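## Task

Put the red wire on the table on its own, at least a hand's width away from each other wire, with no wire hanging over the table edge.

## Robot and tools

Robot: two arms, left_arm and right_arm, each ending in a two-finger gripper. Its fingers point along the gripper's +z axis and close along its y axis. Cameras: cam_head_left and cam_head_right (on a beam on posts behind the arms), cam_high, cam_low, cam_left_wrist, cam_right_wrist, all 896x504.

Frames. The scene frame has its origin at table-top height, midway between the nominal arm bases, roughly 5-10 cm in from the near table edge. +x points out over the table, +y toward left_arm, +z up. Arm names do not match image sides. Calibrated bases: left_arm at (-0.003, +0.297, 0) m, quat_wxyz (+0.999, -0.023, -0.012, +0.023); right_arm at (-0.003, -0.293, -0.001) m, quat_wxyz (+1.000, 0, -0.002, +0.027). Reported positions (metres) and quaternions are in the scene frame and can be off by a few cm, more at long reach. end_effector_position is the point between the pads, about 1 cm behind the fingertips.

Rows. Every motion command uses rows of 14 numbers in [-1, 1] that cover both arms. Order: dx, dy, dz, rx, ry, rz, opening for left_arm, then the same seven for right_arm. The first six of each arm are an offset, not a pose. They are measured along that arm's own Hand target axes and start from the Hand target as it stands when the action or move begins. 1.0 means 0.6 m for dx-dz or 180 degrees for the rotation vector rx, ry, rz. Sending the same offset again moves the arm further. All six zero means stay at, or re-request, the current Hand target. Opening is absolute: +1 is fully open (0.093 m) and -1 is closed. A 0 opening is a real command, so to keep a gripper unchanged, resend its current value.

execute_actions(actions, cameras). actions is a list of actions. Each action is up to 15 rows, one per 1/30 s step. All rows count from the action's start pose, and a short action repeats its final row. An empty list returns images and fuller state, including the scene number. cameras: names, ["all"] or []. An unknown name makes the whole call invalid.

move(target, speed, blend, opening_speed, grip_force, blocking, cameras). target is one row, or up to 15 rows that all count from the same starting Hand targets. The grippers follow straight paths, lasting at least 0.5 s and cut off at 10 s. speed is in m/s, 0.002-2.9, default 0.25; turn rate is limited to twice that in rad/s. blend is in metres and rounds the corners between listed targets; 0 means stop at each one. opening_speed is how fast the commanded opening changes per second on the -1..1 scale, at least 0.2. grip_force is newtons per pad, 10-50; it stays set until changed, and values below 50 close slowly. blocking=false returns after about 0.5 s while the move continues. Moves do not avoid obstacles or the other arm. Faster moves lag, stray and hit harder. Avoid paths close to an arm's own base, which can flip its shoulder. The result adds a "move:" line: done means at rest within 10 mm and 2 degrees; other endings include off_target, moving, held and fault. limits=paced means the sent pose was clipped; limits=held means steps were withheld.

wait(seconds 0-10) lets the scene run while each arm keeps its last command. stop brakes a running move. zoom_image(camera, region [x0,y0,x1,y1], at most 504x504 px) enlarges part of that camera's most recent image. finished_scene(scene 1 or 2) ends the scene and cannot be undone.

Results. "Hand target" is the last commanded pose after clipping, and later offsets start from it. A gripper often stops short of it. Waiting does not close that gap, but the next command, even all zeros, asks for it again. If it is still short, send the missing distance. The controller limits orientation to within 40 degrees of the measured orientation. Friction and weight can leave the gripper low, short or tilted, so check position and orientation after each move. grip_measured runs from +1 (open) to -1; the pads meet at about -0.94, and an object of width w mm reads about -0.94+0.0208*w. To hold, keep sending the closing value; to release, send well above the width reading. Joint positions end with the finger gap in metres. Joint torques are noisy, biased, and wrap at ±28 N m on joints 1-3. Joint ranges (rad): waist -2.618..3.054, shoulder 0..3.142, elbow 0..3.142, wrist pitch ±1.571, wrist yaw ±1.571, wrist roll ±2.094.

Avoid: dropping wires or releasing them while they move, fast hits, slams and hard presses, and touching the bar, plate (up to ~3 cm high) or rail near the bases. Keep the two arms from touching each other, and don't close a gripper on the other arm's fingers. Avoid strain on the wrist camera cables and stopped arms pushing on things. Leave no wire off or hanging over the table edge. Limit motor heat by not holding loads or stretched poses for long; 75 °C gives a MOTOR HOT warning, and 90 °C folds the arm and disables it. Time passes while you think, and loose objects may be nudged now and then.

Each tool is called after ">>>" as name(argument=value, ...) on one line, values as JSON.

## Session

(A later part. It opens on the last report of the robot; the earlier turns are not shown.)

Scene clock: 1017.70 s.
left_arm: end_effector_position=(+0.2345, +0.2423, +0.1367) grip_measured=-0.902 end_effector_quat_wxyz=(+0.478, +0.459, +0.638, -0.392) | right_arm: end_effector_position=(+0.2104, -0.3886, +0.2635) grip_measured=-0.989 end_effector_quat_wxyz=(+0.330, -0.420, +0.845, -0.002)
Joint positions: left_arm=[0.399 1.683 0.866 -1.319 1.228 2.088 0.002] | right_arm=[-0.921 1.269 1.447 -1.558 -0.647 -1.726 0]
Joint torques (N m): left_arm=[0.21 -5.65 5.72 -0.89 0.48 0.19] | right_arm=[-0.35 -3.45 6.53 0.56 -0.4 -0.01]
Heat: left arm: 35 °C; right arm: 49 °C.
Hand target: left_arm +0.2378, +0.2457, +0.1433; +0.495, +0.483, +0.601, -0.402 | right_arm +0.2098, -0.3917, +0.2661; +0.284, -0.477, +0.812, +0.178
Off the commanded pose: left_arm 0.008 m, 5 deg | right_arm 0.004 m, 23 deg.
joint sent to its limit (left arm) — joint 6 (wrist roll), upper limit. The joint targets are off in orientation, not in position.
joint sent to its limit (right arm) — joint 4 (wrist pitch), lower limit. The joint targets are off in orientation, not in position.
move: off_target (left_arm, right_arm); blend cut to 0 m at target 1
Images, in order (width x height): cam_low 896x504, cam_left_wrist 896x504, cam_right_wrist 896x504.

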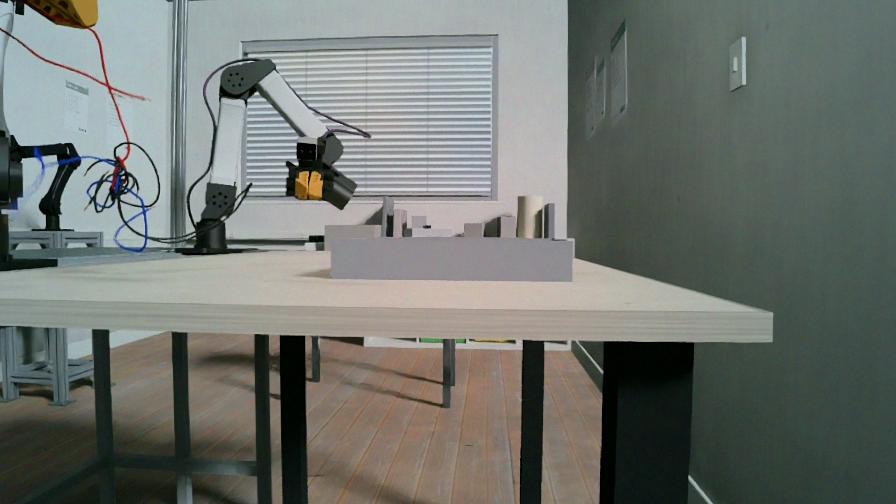

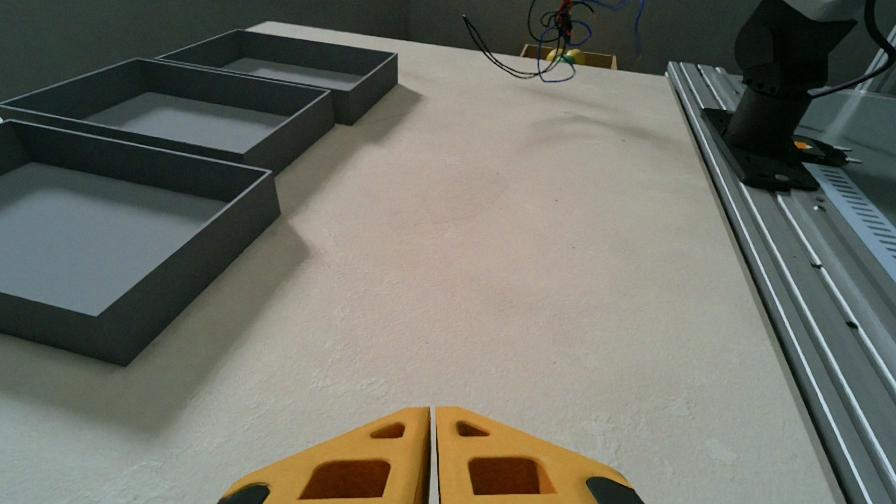

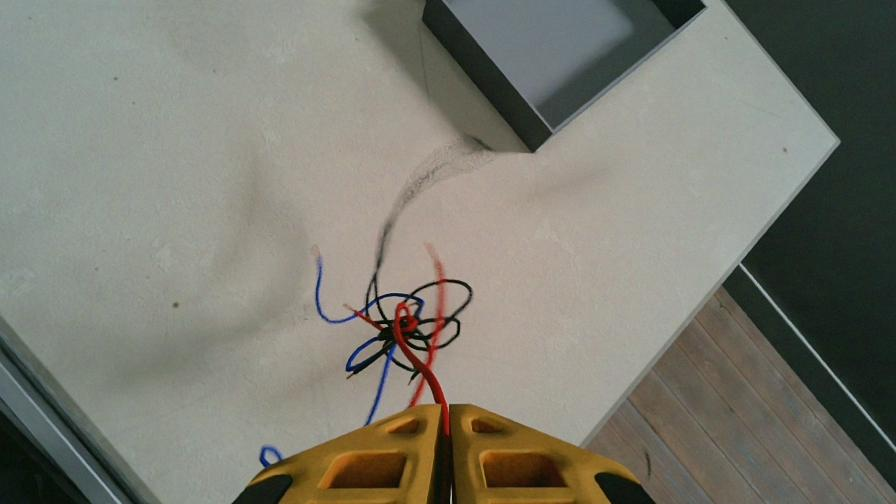

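>>> move(target=[-0.039,0.006,0.142,0,0,0,-0.3,-0.268,0.148,0.3575,0,0,0,-1], speed=0.15, cameras=["cam_right_wrist","cam_low","cam_left_wrist"])

>>> zoom_image(camera="cam_left_wrist", region=[300, 54, 700, 404])

>>> zoom_image(camera="cam_right_wrist", region=[250, 100, 600, 400])

Scene clock: 1027.03 s.
left_arm: end_effector_position=(+0.2605, +0.1632, +0.1446) grip_measured=-0.302 end_effector_quat_wxyz=(+0.485, +0.472, +0.610, -0.413) | right_arm: end_effector_position=(+0.2564, -0.1203, +0.2105) grip_measured=-0.989 end_effector_quat_wxyz=(+0.292, -0.481, +0.807, +0.179)
Joint positions: left_arm=[0.039 1.46 0.642 -0.299 1.304 1.041 0.031] | right_arm=[0.296 1.244 1.157 -0.93 -0.45 -0.596 0]
Joint torques (N m): left_arm=[-1.06 -6.01 4.71 1.34 0.47 -0.1] | right_arm=[0.75 -4.57 4.96 1.42 -0.14 0.29]
Heat: left arm: 35 °C; right arm: 49 °C.
Hand target: left_arm +0.2600, +0.1604, +0.1503; +0.495, +0.482, +0.601, -0.402 | right_arm +0.2561, -0.1203, +0.2031; +0.284, -0.477, +0.812, +0.178
Off the commanded pose: left_arm 0.006 m, 2 deg | right_arm 0.007 m, 1 deg.
move: done
Images, in order (width x height): cam_low 896x504, cam_left_wrist 896x504, cam_right_wrist 896x504.

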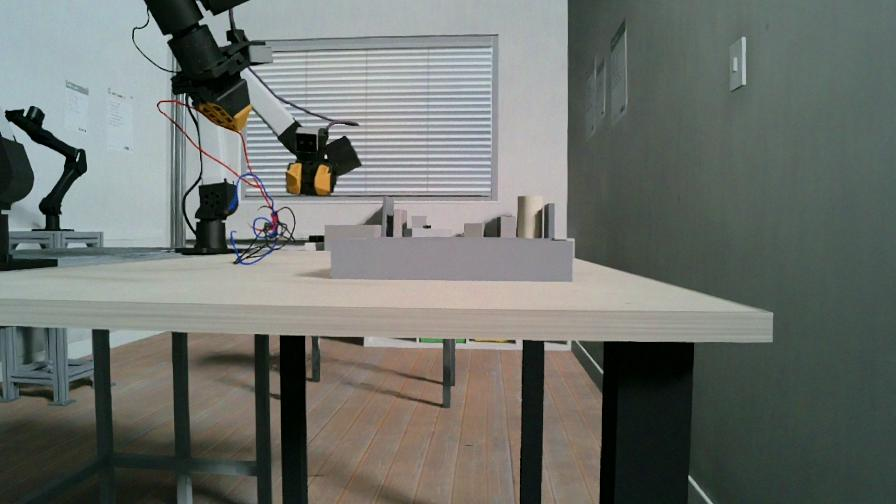

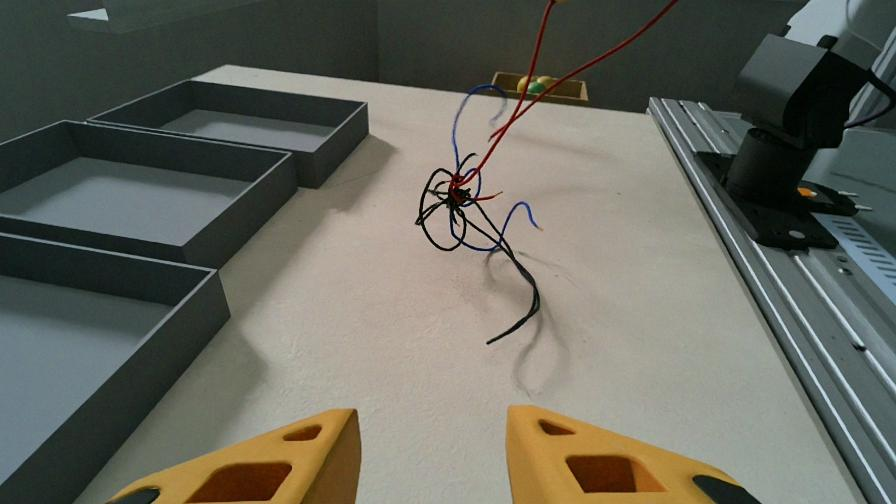

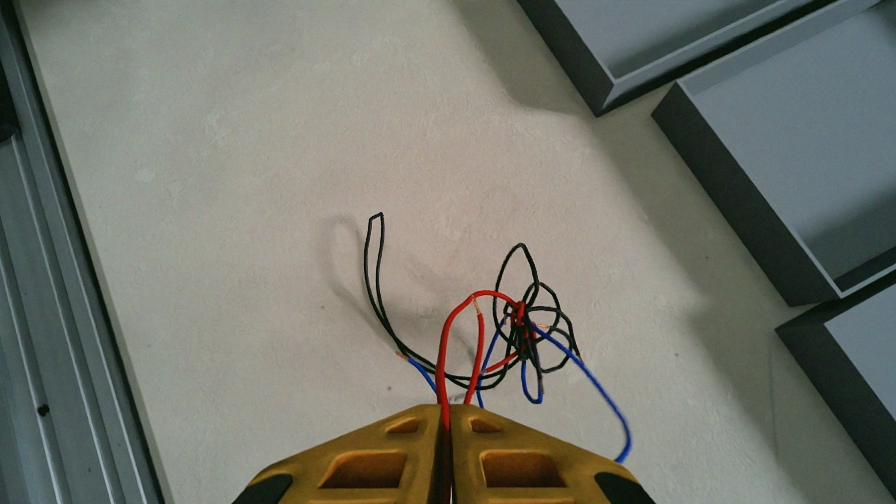

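Scaled by 1.260 from the camera's 896x504 image, which has a finer 1280x720 frame.

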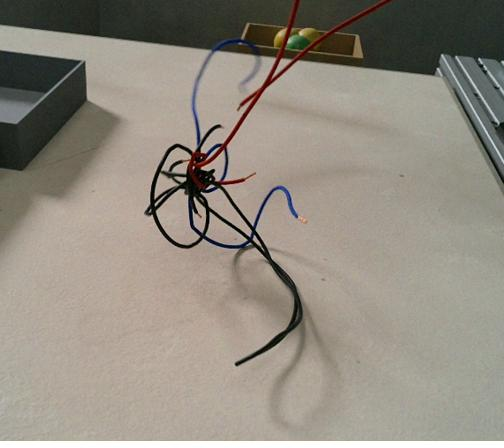

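Scaled by 1.440 from the camera's 896x504 image, which has a finer 1280x720 frame.

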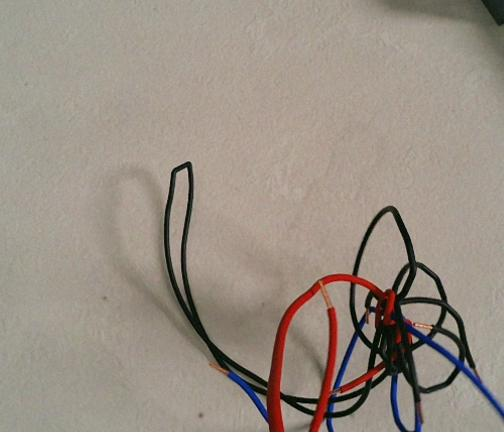

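>>> move(target=[0.07,-0.075,0.16,0,0,0,-0.3,0,0,0,0,0,0,-1], speed=0.15, cameras=["cam_left_wrist"])

Scene clock: 1034.00 s.
left_arm: end_effector_position=(+0.2343, +0.0685, +0.0921) grip_measured=-0.302 end_effector_quat_wxyz=(+0.493, +0.483, +0.601, -0.403) | right_arm: end_effector_position=(+0.2564, -0.1203, +0.2105) grip_measured=-0.989 end_effector_quat_wxyz=(+0.292, -0.481, +0.807, +0.180)
Joint positions: left_arm=[-0.384 1.667 0.29 0.935 0.981 0.351 0.031] | right_arm=[0.296 1.244 1.157 -0.93 -0.45 -0.596 0]
Joint torques (N m): left_arm=[-0.94 -3.22 3.54 2.24 0.12 -0.09] | right_arm=[0.69 -4.44 4.6 1.45 -0.16 0.33]
Heat: left arm: 35 °C; right arm: 49 °C.
Hand target: left_arm +0.2340, +0.0663, +0.0914; +0.495, +0.483, +0.600, -0.402 | right_arm +0.2561, -0.1203, +0.2031; +0.284, -0.477, +0.812, +0.178
Off the commanded pose: left_arm 0.002 m, 0 deg | right_arm 0.007 m, 1 deg.
move: done
Images, in order (width x height): cam_left_wrist 896x504.

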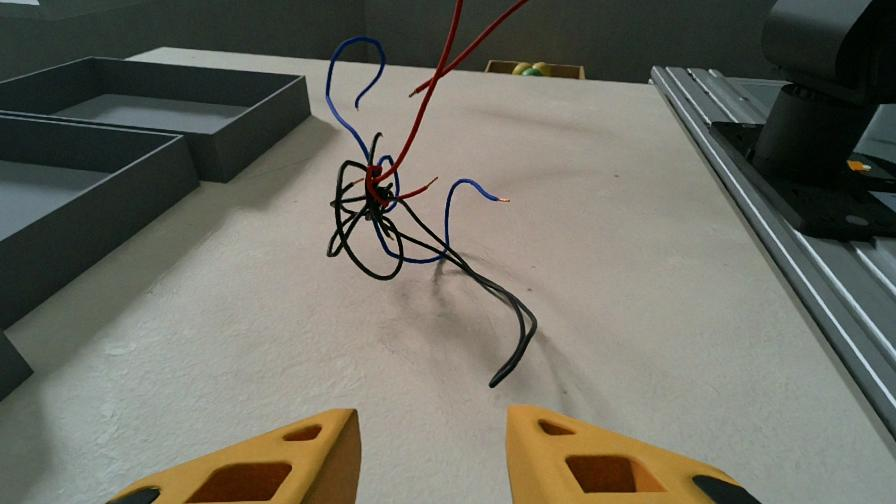

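>>> move(target=[[0.027,-0.046,0.145,0,0,0,-0.3,0,0,0,0,0,0,-1],[0.027,-0.046,0.145,0,0,0,-1,0,0,0,0,0,0,-1]], speed=0.1, opening_speed=1.0, cameras=["cam_left_wrist"])

Scene clock: 1040.03 s.
left_arm: end_effector_position=(+0.2192, -0.0144, +0.0539) grip_measured=-0.972 end_effector_quat_wxyz=(+0.482, +0.485, +0.609, -0.402) | right_arm: end_effector_position=(+0.2564, -0.1203, +0.2105) grip_measured=-0.989 end_effector_quat_wxyz=(+0.292, -0.481, +0.807, +0.180)
Joint positions: left_arm=[-0.725 2.022 0.373 1.313 0.665 0.175 0] | right_arm=[0.296 1.244 1.157 -0.93 -0.45 -0.596 0]
Joint torques (N m): left_arm=[-0.68 -4.74 4.36 2.51 0.03 -0.1] | right_arm=[0.95 -4.67 5.01 1.41 -0.21 0.24]
Heat: left arm: 35 °C; right arm: 48 °C.
Hand target: left_arm +0.2243, -0.0201, +0.0593; +0.495, +0.482, +0.601, -0.402 | right_arm +0.2561, -0.1203, +0.2031; +0.284, -0.477, +0.812, +0.178
Off the commanded pose: left_arm 0.009 m, 2 deg | right_arm 0.007 m, 1 deg.
move: done
Images, in order (width x height): cam_left_wrist 896x504.

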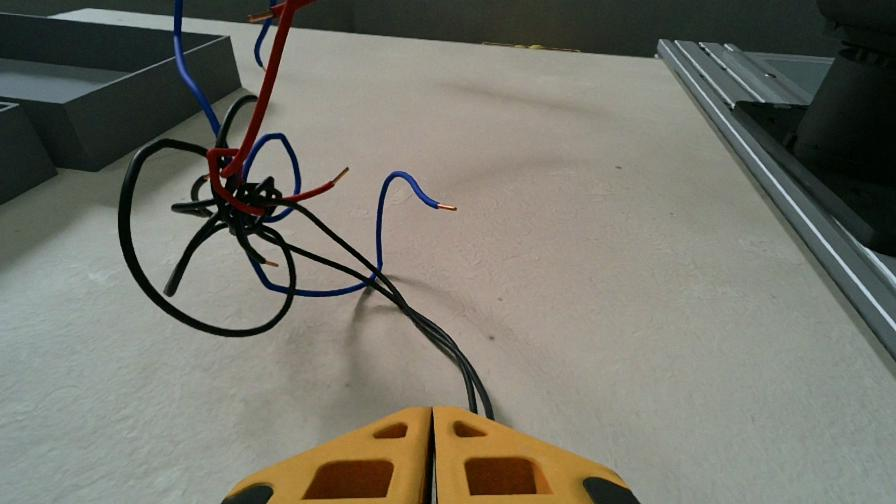

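>>> zoom_image(camera="cam_left_wrist", region=[150, 80, 390, 300])

Scaled by 2.100 from the camera's 896x504 image, which has a finer 1280x720 frame.

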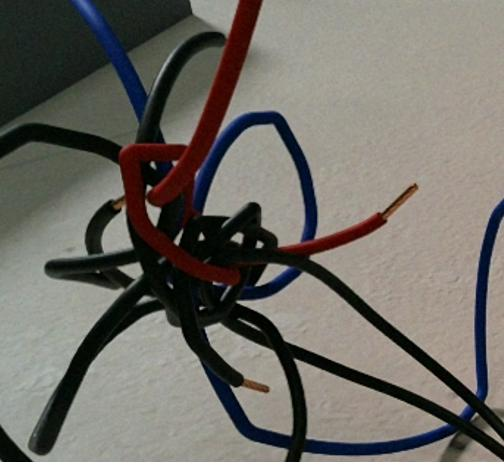

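>>> move(target=[[0,0,-0.04,0,0,0,-0.4,0,0,0,0,0,0,-1],[-0.075,0.115,0.02,0,0,0,-0.5,0,0,0,0,0,0,-1]], speed=0.12, cameras=["cam_left_wrist"])

>>> zoom_image(camera="cam_left_wrist", region=[330, 154, 610, 434])

Scene clock: 1053.57 s.
left_arm: end_effector_position=(+0.2900, -0.0230, +0.0837) grip_measured=-0.498 end_effector_quat_wxyz=(+0.474, +0.476, +0.620, -0.407) | right_arm: end_effector_position=(+0.2564, -0.1203, +0.2105) grip_measured=-0.989 end_effector_quat_wxyz=(+0.292, -0.481, +0.807, +0.180)
Joint positions: left_arm=[-0.607 1.967 0.647 0.938 0.769 0.203 0.021] | right_arm=[0.296 1.244 1.157 -0.93 -0.45 -0.596 0]
Joint torques (N m): left_arm=[0.25 -8.7 5.7 2.11 0.25 0.17] | right_arm=[0.88 -4.46 5.07 1.51 -0.12 0.26]
Heat: left arm: 35 °C; right arm: 48 °C.
Hand target: left_arm +0.2962, -0.0252, +0.1008; +0.495, +0.482, +0.601, -0.402 | right_arm +0.2561, -0.1203, +0.2031; +0.284, -0.477, +0.812, +0.178
Off the commanded pose: left_arm 0.018 m, 3 deg | right_arm 0.007 m, 1 deg.
move: off_target (left_arm); target 2's new opening was sent with left_arm's hand 0.018 m and 3 deg from that target
Images, in order (width x height): cam_left_wrist 896x504.

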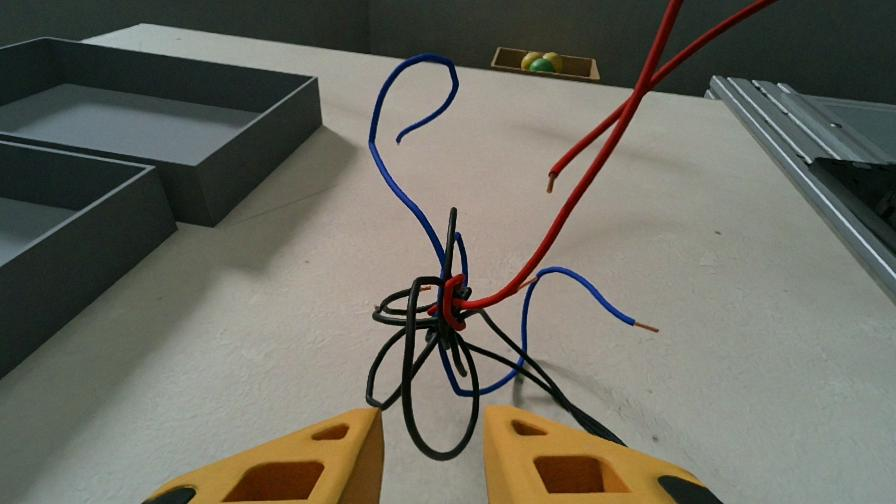

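Scaled by 1.800 from the camera's 896x504 image, which has a finer 1280x720 frame.

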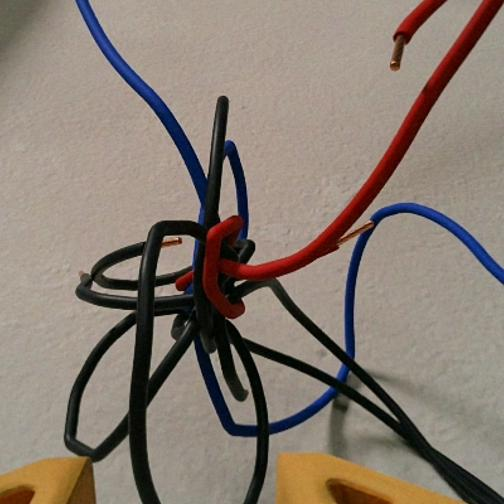

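>>> move(target=[[-0.02,-0.01,0,0,0,0,-0.62,0,0,0,0,0,0,-1],[-0.02,-0.01,0.057,0,0,0,-0.62,0,0,0,0,0,0,-1]], speed=0.06, cameras=["cam_left_wrist"])

>>> zoom_image(camera="cam_left_wrist", region=[330, 204, 610, 484])

Scene clock: 1064.63 s.
left_arm: end_effector_position=(+0.2923, -0.0548, +0.1006) grip_measured=-0.618 end_effector_quat_wxyz=(+0.485, +0.485, +0.607, -0.403) | right_arm: end_effector_position=(+0.2564, -0.1203, +0.2105) grip_measured=-0.989 end_effector_quat_wxyz=(+0.292, -0.481, +0.807, +0.180)
Joint positions: left_arm=[-0.684 1.973 0.735 0.898 0.704 0.191 0.016] | right_arm=[0.296 1.244 1.157 -0.93 -0.45 -0.596 0]
Joint torques (N m): left_arm=[-0.68 -6.11 6.54 2.37 0.05 -0.13] | right_arm=[0.84 -4.68 5.12 1.49 -0.19 0.21]
Motor temperatures (°C): left_arm=[25 36 34 36 28 25 26] | right_arm=[26 48 41 31 27 23 30]
Heat: left arm: 36 °C; right arm: 48 °C.
Hand target: left_arm +0.2980, -0.0615, +0.1064; +0.495, +0.482, +0.601, -0.402 | right_arm +0.2561, -0.1203, +0.2031; +0.284, -0.477, +0.812, +0.178
Off the commanded pose: left_arm 0.010 m, 1 deg | right_arm 0.007 m, 1 deg.
move: done
Images, in order (width x height): cam_left_wrist 896x504.

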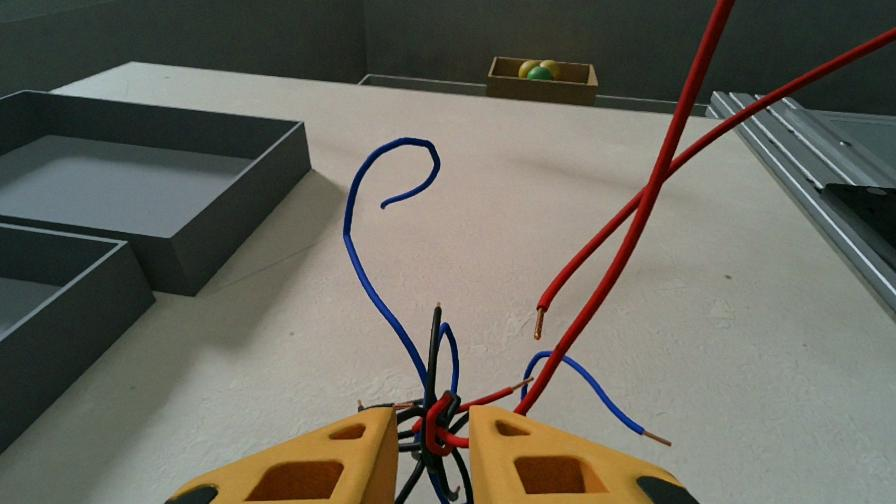

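Scaled by 1.800 from the camera's 896x504 image, which has a finer 1280x720 frame.

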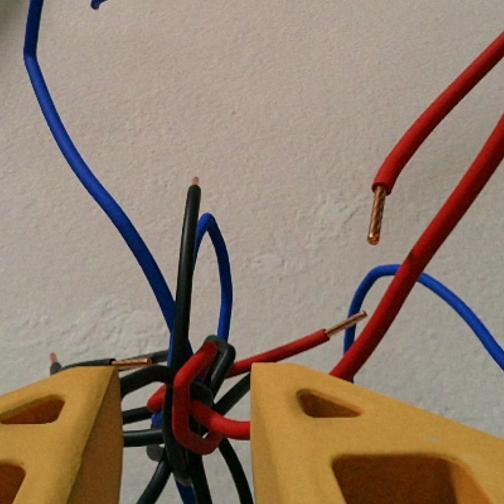

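>>> move(target=[[0.0,0.0,0.022,0,0,0,-0.62,0,0,0,0,0,0,-1],[0.0,0.0,0.022,0,0,0,-1,0,0,0,0,0,0,-1]], speed=0.05, opening_speed=0.5, cameras=["cam_left_wrist"])

>>> zoom_image(camera="cam_left_wrist", region=[330, 204, 610, 484])

Scene clock: 1071.93 s.
left_arm: end_effector_position=(+0.2958, -0.0668, +0.0983) grip_measured=-0.972 end_effector_quat_wxyz=(+0.485, +0.484, +0.607, -0.402) | right_arm: end_effector_position=(+0.2564, -0.1203, +0.2105) grip_measured=-0.989 end_effector_quat_wxyz=(+0.292, -0.481, +0.807, +0.180)
Joint positions: left_arm=[-0.707 2.008 0.776 0.898 0.681 0.181 0] | right_arm=[0.296 1.244 1.157 -0.93 -0.45 -0.596 0]
Joint torques (N m): left_arm=[-0.87 -6.3 6.6 2.4 0.02 -0.11] | right_arm=[1.01 -4.56 5.07 1.54 -0.21 0.3]
Heat: left arm: 38 °C; right arm: 48 °C.
Hand target: left_arm +0.3008, -0.0742, +0.1040; +0.495, +0.482, +0.600, -0.402 | right_arm +0.2561, -0.1203, +0.2031; +0.284, -0.477, +0.812, +0.178
Off the commanded pose: left_arm 0.010 m, 1 deg | right_arm 0.007 m, 1 deg.
move: done
Images, in order (width x height): cam_left_wrist 896x504.

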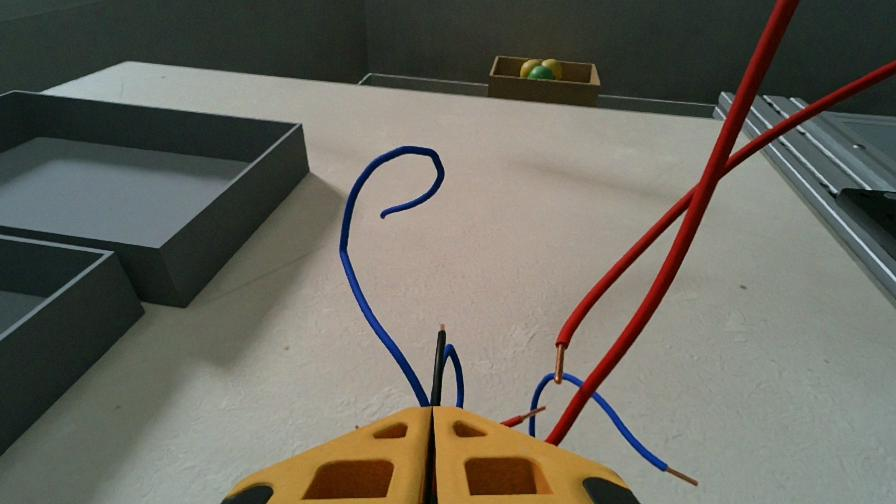

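Scaled by 1.800 from the camera's 896x504 image, which has a finer 1280x720 frame.

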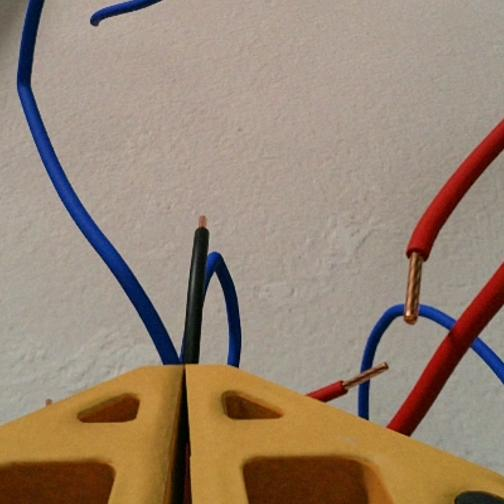

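>>> move(target=[0,0,-0.05,0,0,0,-1,0,0,0,0,0,0,-1], speed=0.04, cameras=["cam_left_wrist","cam_right_wrist","cam_low"])

>>> zoom_image(camera="cam_right_wrist", region=[350, 204, 650, 454])

>>> zoom_image(camera="cam_left_wrist", region=[330, 254, 610, 504])

>>> zoom_image(camera="cam_low", region=[200, 130, 380, 270])

Scene clock: 1077.33 s.
left_arm: end_effector_position=(+0.2931, -0.0469, +0.0904) grip_measured=-0.972 end_effector_quat_wxyz=(+0.473, +0.477, +0.620, -0.405) | right_arm: end_effector_position=(+0.2564, -0.1204, +0.2105) grip_measured=-0.989 end_effector_quat_wxyz=(+0.292, -0.481, +0.807, +0.179)
Joint positions: left_arm=[-0.665 1.984 0.718 0.898 0.716 0.181 0] | right_arm=[0.296 1.244 1.157 -0.93 -0.449 -0.596 0]
Joint torques (N m): left_arm=[0.32 -10.36 4.07 2.27 0.22 0.16] | right_arm=[1.02 -4.59 4.93 1.5 -0.15 0.28]
Heat: left arm: 39 °C; right arm: 48 °C.
Hand target: left_arm +0.2945, -0.0453, +0.1094; +0.495, +0.482, +0.601, -0.402 | right_arm +0.2561, -0.1203, +0.2031; +0.284, -0.477, +0.812, +0.178
Off the commanded pose: left_arm 0.019 m, 3 deg | right_arm 0.007 m, 1 deg.
move: off_target (left_arm)
Images, in order (width x height): cam_low 896x504, cam_left_wrist 896x504, cam_right_wrist 896x504.

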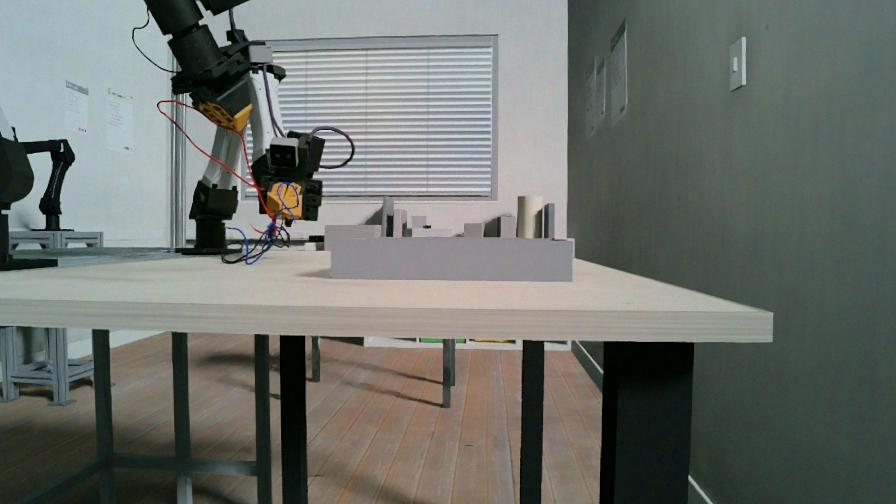

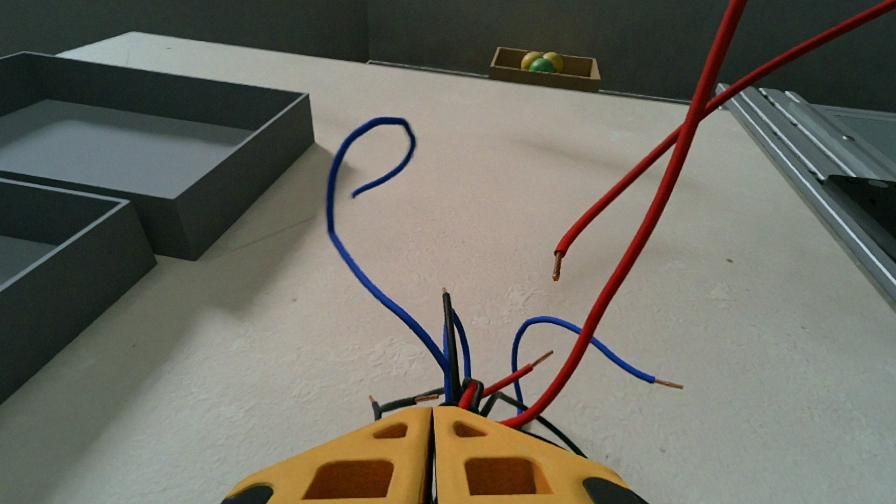

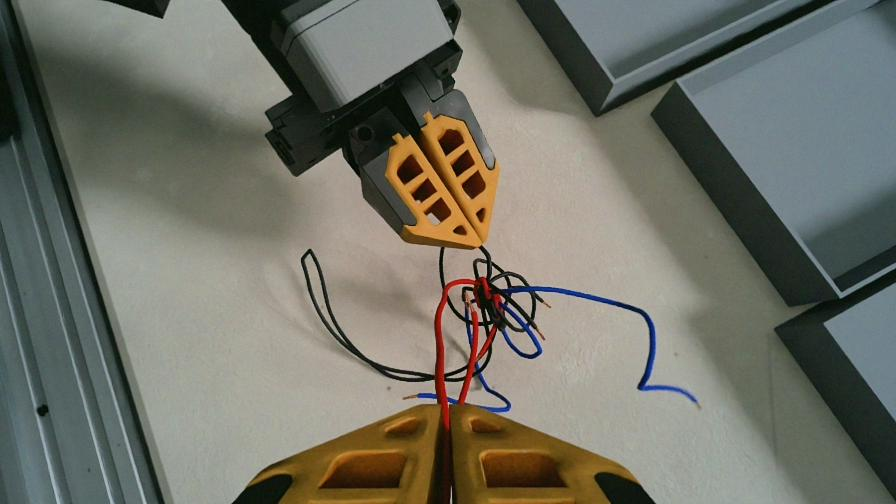

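Scaled by 1.680 from the camera's 896x504 image, which has a finer 1280x720 frame.

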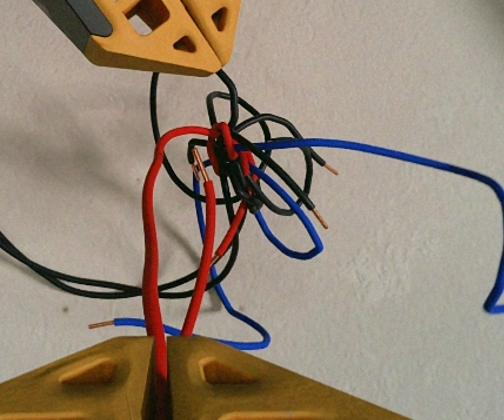

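Scaled by 1.800 from the camera's 896x504 image, which has a finer 1280x720 frame.

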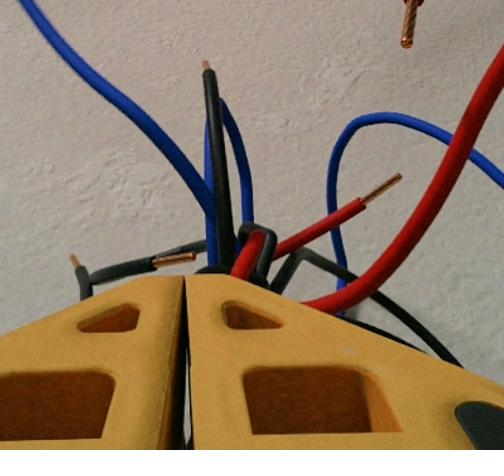

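Scaled by 2.800 from the camera's 896x504 image, which has a finer 1280x720 frame.

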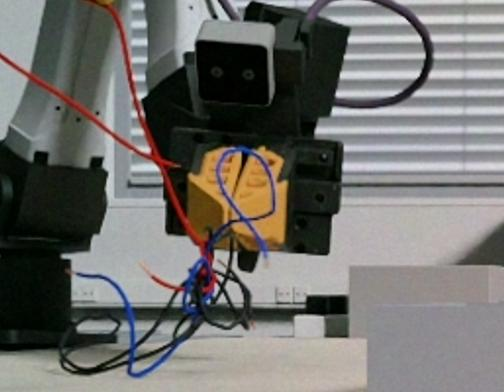

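>>> move(target=[0,0,0,0,0,0,-1,0.095,-0.053,-0.14,0,0,0,-1], speed=0.06, cameras=["cam_left_wrist","cam_right_wrist"])

>>> zoom_image(camera="cam_right_wrist", region=[300, 50, 600, 300])

>>> zoom_image(camera="cam_left_wrist", region=[330, 154, 610, 434])

Scene clock: 1084.60 s.
left_arm: end_effector_position=(+0.2930, -0.0469, +0.0904) grip_measured=-0.972 end_effector_quat_wxyz=(+0.473, +0.478, +0.619, -0.406) | right_arm: end_effector_position=(+0.2341, -0.2222, +0.2239) grip_measured=-0.989 end_effector_quat_wxyz=(+0.274, -0.472, +0.819, +0.175)
Joint positions: left_arm=[-0.665 1.984 0.718 0.898 0.717 0.181 0] | right_arm=[-0.164 1.217 1.245 -1.328 -0.61 -1.07 0]
Joint torques (N m): left_arm=[0.36 -10.26 4.07 2.27 0.21 0.14] | right_arm=[-0.47 -3.14 7.95 0.69 -0.54 -0.04]
Heat: left arm: 40 °C; right arm: 48 °C.
Hand target: left_arm +0.2945, -0.0454, +0.1095; +0.495, +0.482, +0.601, -0.402 | right_arm +0.2376, -0.2211, +0.2315; +0.284, -0.477, +0.812, +0.178
Off the commanded pose: left_arm 0.019 m, 3 deg | right_arm 0.009 m, 2 deg.
move: off_target (left_arm)
Images, in order (width x height): cam_left_wrist 896x504, cam_right_wrist 896x504.

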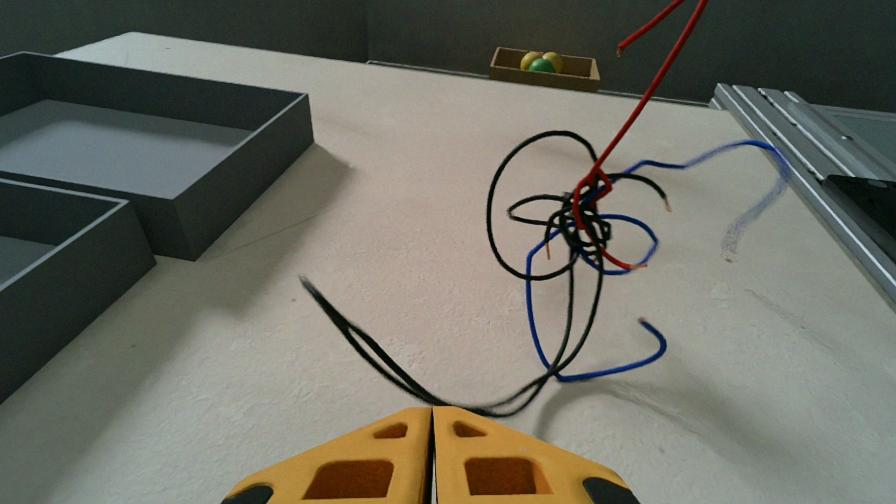

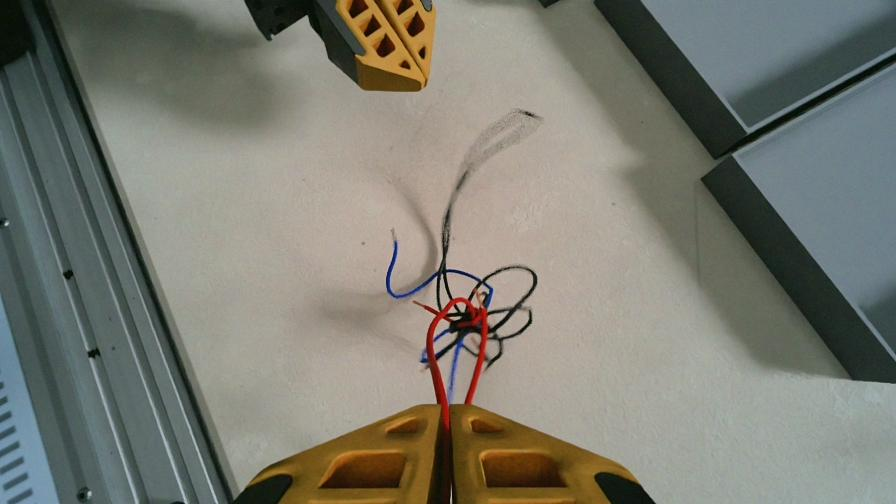

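Scaled by 1.680 from the camera's 896x504 image, which has a finer 1280x720 frame.

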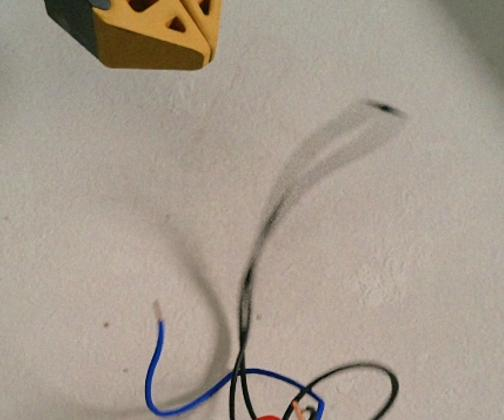

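Scaled by 1.800 from the camera's 896x504 image, which has a finer 1280x720 frame.

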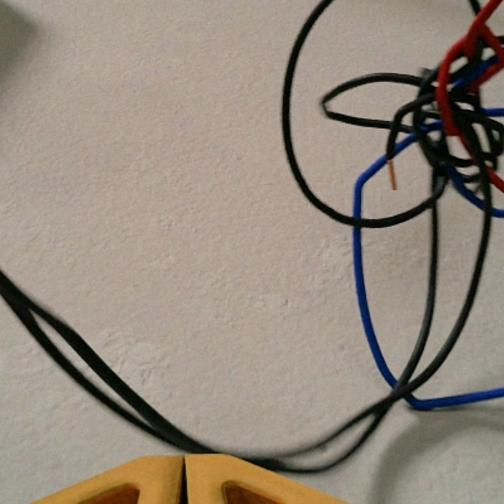

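>>> move(target=[[0,-0.09,0.0,0,0,0,-0.1,0,0,0,0,0,0,-1],[0,-0.09,0.1,0,0,0,-0.1,0,0,0,0,0,0,-1]], speed=0.12, cameras=["cam_left_wrist"])

Scene clock: 1091.37 s.
left_arm: end_effector_position=(+0.2496, -0.1075, +0.0935) grip_measured=-0.102 end_effector_quat_wxyz=(+0.486, +0.487, +0.605, -0.401) | right_arm: end_effector_position=(+0.2340, -0.2221, +0.2239) grip_measured=-0.989 end_effector_quat_wxyz=(+0.274, -0.472, +0.819, +0.175)
Joint positions: left_arm=[-0.888 2.024 0.742 0.985 0.511 0.121 0.04] | right_arm=[-0.164 1.217 1.245 -1.328 -0.61 -1.07 0]
Joint torques (N m): left_arm=[-0.4 -6.31 6.39 2.43 -0.02 -0.13] | right_arm=[-0.25 -3.02 7.71 0.77 -0.6 0]
Motor temperatures (°C): left_arm=[25 41 35 40 28 25 26] | right_arm=[26 47 41 30 28 23 30]
Heat: left arm: 41 °C; right arm: 47 °C.
Hand target: left_arm +0.2542, -0.1144, +0.0987; +0.495, +0.482, +0.600, -0.402 | right_arm +0.2376, -0.2211, +0.2316; +0.284, -0.477, +0.812, +0.178
Off the commanded pose: left_arm 0.010 m, 1 deg | right_arm 0.008 m, 2 deg.
move: done
Images, in order (width x height): cam_left_wrist 896x504.

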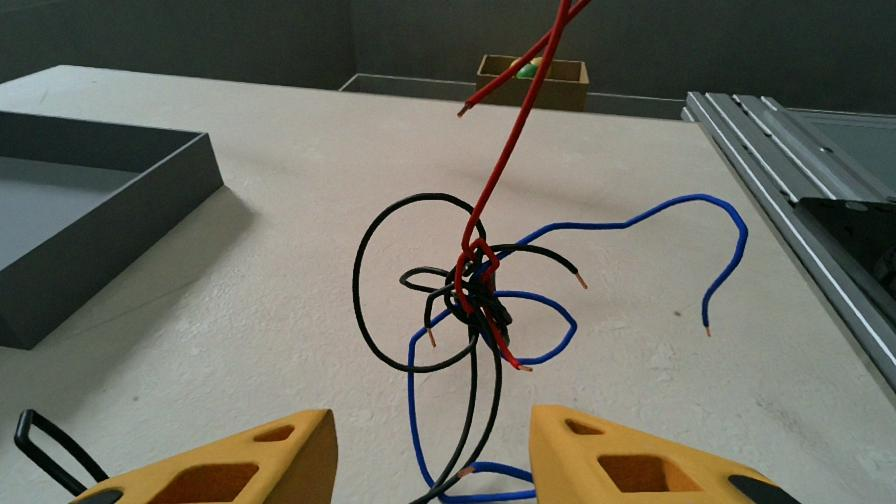

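>>> move(target=[[0.035,-0.02,0.02,0,0,0,-0.2,0,0,0,0,0,0,-1],[0.035,-0.02,0.085,0,0,0,-0.2,0,0,0,0,0,0,-1],[0.035,-0.02,0.085,0,0,0,-1,0,0,0,0,0,0,-1]], speed=0.1, cameras=["cam_left_wrist"], opening_speed=1.0)

>>> zoom_image(camera="cam_left_wrist", region=[330, 154, 630, 454])

Scene clock: 1101.67 s.
left_arm: end_effector_position=(+0.2493, -0.1558, +0.0674) grip_measured=-0.968 end_effector_quat_wxyz=(+0.491, +0.486, +0.601, -0.401) | right_arm: end_effector_position=(+0.2340, -0.2221, +0.2239) grip_measured=-0.989 end_effector_quat_wxyz=(+0.274, -0.472, +0.819, +0.175)
Joint positions: left_arm=[-0.975 2.219 0.895 1.053 0.426 0.095 0] | right_arm=[-0.164 1.217 1.245 -1.328 -0.61 -1.07 0]
Joint torques (N m): left_arm=[-0.61 -7.43 6.22 2.32 -0.04 -0.11] | right_arm=[-0.12 -3.21 7.68 0.72 -0.6 -0.12]
Heat: left arm: 41 °C; right arm: 47 °C.
Hand target: left_arm +0.2520, -0.1621, +0.0684; +0.495, +0.483, +0.601, -0.402 | right_arm +0.2376, -0.2211, +0.2316; +0.284, -0.477, +0.812, +0.178
Off the commanded pose: left_arm 0.007 m, 1 deg | right_arm 0.009 m, 2 deg.
move: done
Images, in order (width x height): cam_left_wrist 896x504.

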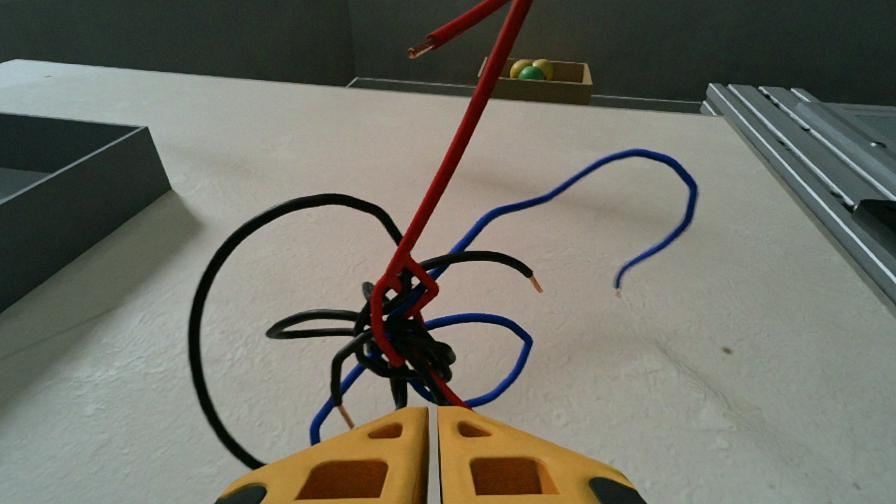

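Scaled by 1.680 from the camera's 896x504 image, which has a finer 1280x720 frame.

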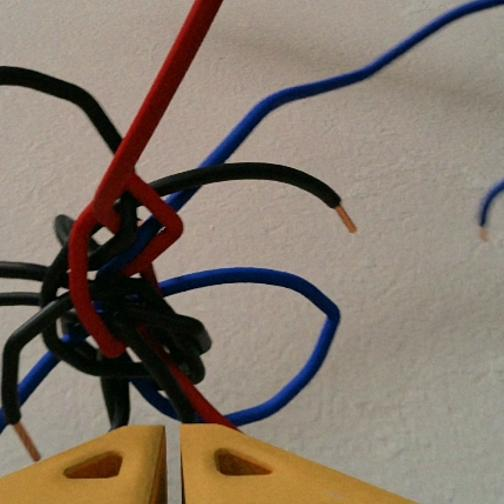

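>>> move(target=[0,0,0,0,0,0,-1,-0.038,-0.031,-0.141,0,0,0,-1], speed=0.05, cameras=["cam_left_wrist","cam_right_wrist"])

>>> zoom_image(camera="cam_left_wrist", region=[330, 154, 630, 454])

Scene clock: 1109.57 s.
left_arm: end_effector_position=(+0.2493, -0.1558, +0.0674) grip_measured=-0.968 end_effector_quat_wxyz=(+0.491, +0.486, +0.601, -0.401) | right_arm: end_effector_position=(+0.2397, -0.2632, +0.2998) grip_measured=-0.989 end_effector_quat_wxyz=(+0.325, -0.448, +0.823, +0.124)
Joint positions: left_arm=[-0.975 2.219 0.895 1.053 0.425 0.095 0] | right_arm=[-0.356 1.271 1.581 -1.556 -0.642 -1.19 0]
Joint torques (N m): left_arm=[-0.62 -7.42 6.22 2.31 -0.04 -0.1] | right_arm=[-0.4 -4.88 6.83 0.81 -0.59 0.11]
Heat: left arm: 42 °C; right arm: 46 °C.
Hand target: left_arm +0.2521, -0.1621, +0.0684; +0.495, +0.482, +0.601, -0.402 | right_arm +0.2380, -0.2622, +0.3112; +0.284, -0.477, +0.812, +0.178
Off the commanded pose: left_arm 0.007 m, 1 deg | right_arm 0.012 m, 9 deg.
joint sent to its limit (right arm) — joint 4 (wrist pitch), lower limit. The joint targets are off in orientation, not in position.
move: off_target (right_arm)
Images, in order (width x height): cam_left_wrist 896x504, cam_right_wrist 896x504.

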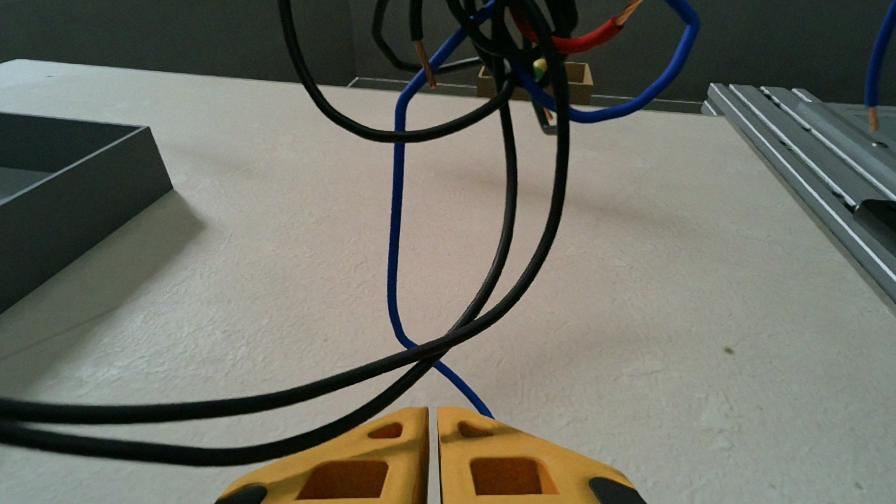

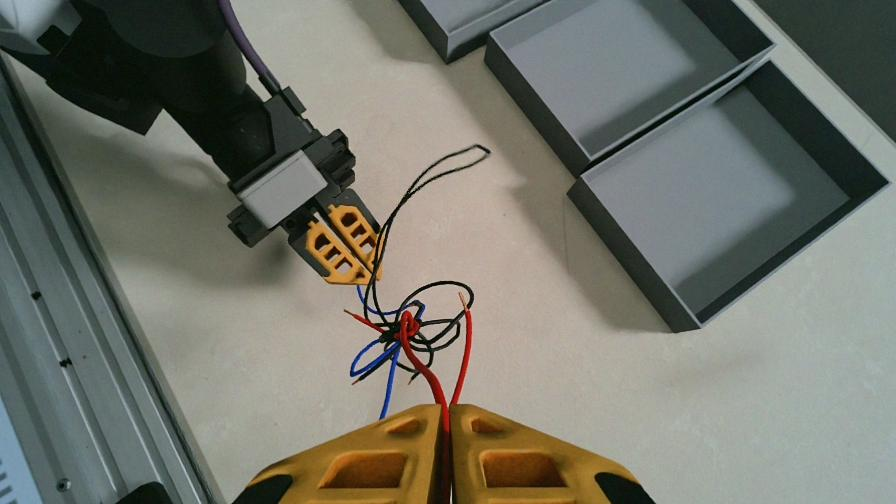

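Scaled by 1.680 from the camera's 896x504 image, which has a finer 1280x720 frame.

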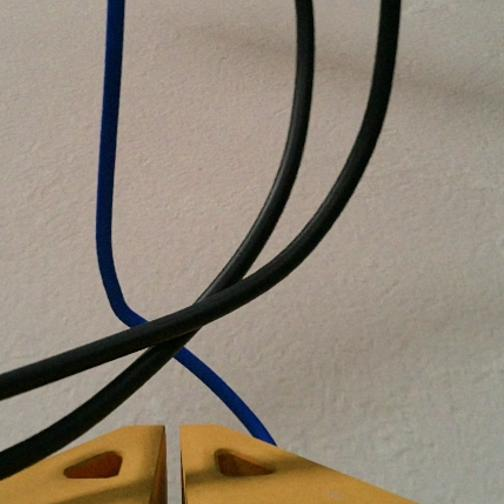

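>>> move(target=[[-0.078,-0.042,0.0,0,0,0,-0.1,0,0,0,0,0,0,-1],[-0.078,-0.042,0.062,0,0,0,-0.1,0,0,0,0,0,0,-1]], speed=0.1, cameras=["cam_left_wrist"])

Scene clock: 1115.37 s.
left_arm: end_effector_position=(+0.2343, -0.2047, +0.1038) grip_measured=-0.102 end_effector_quat_wxyz=(+0.489, +0.488, +0.602, -0.400) | right_arm: end_effector_position=(+0.2397, -0.2631, +0.3000) grip_measured=-0.989 end_effector_quat_wxyz=(+0.326, -0.448, +0.823, +0.125)
Joint positions: left_arm=[-1.078 2.179 1.061 0.852 0.328 0.069 0.04] | right_arm=[-0.356 1.271 1.581 -1.556 -0.643 -1.19 0]
Joint torques (N m): left_arm=[-0.57 -8.1 7.24 2.37 -0.05 -0.13] | right_arm=[-0.57 -4.96 7.13 0.84 -0.54 0.14]
Heat: left arm: 42 °C; right arm: 47 °C.
Hand target: left_arm +0.2373, -0.2116, +0.1076; +0.495, +0.482, +0.601, -0.402 | right_arm +0.2380, -0.2622, +0.3112; +0.284, -0.477, +0.812, +0.178
Off the commanded pose: left_arm 0.008 m, 1 deg | right_arm 0.011 m, 9 deg.
joint sent to its limit (right arm) — joint 4 (wrist pitch), lower limit. The joint targets are off in orientation, not in position.
move: off_target (right_arm)
Images, in order (width x height): cam_left_wrist 896x504.

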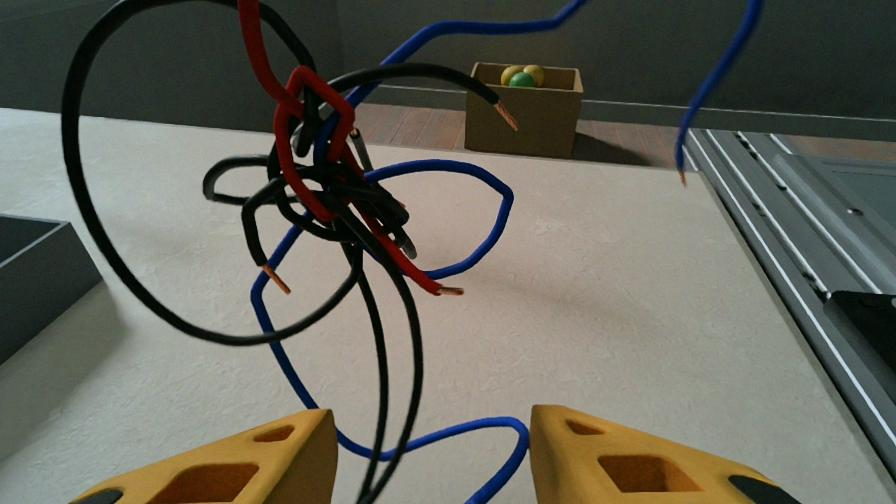

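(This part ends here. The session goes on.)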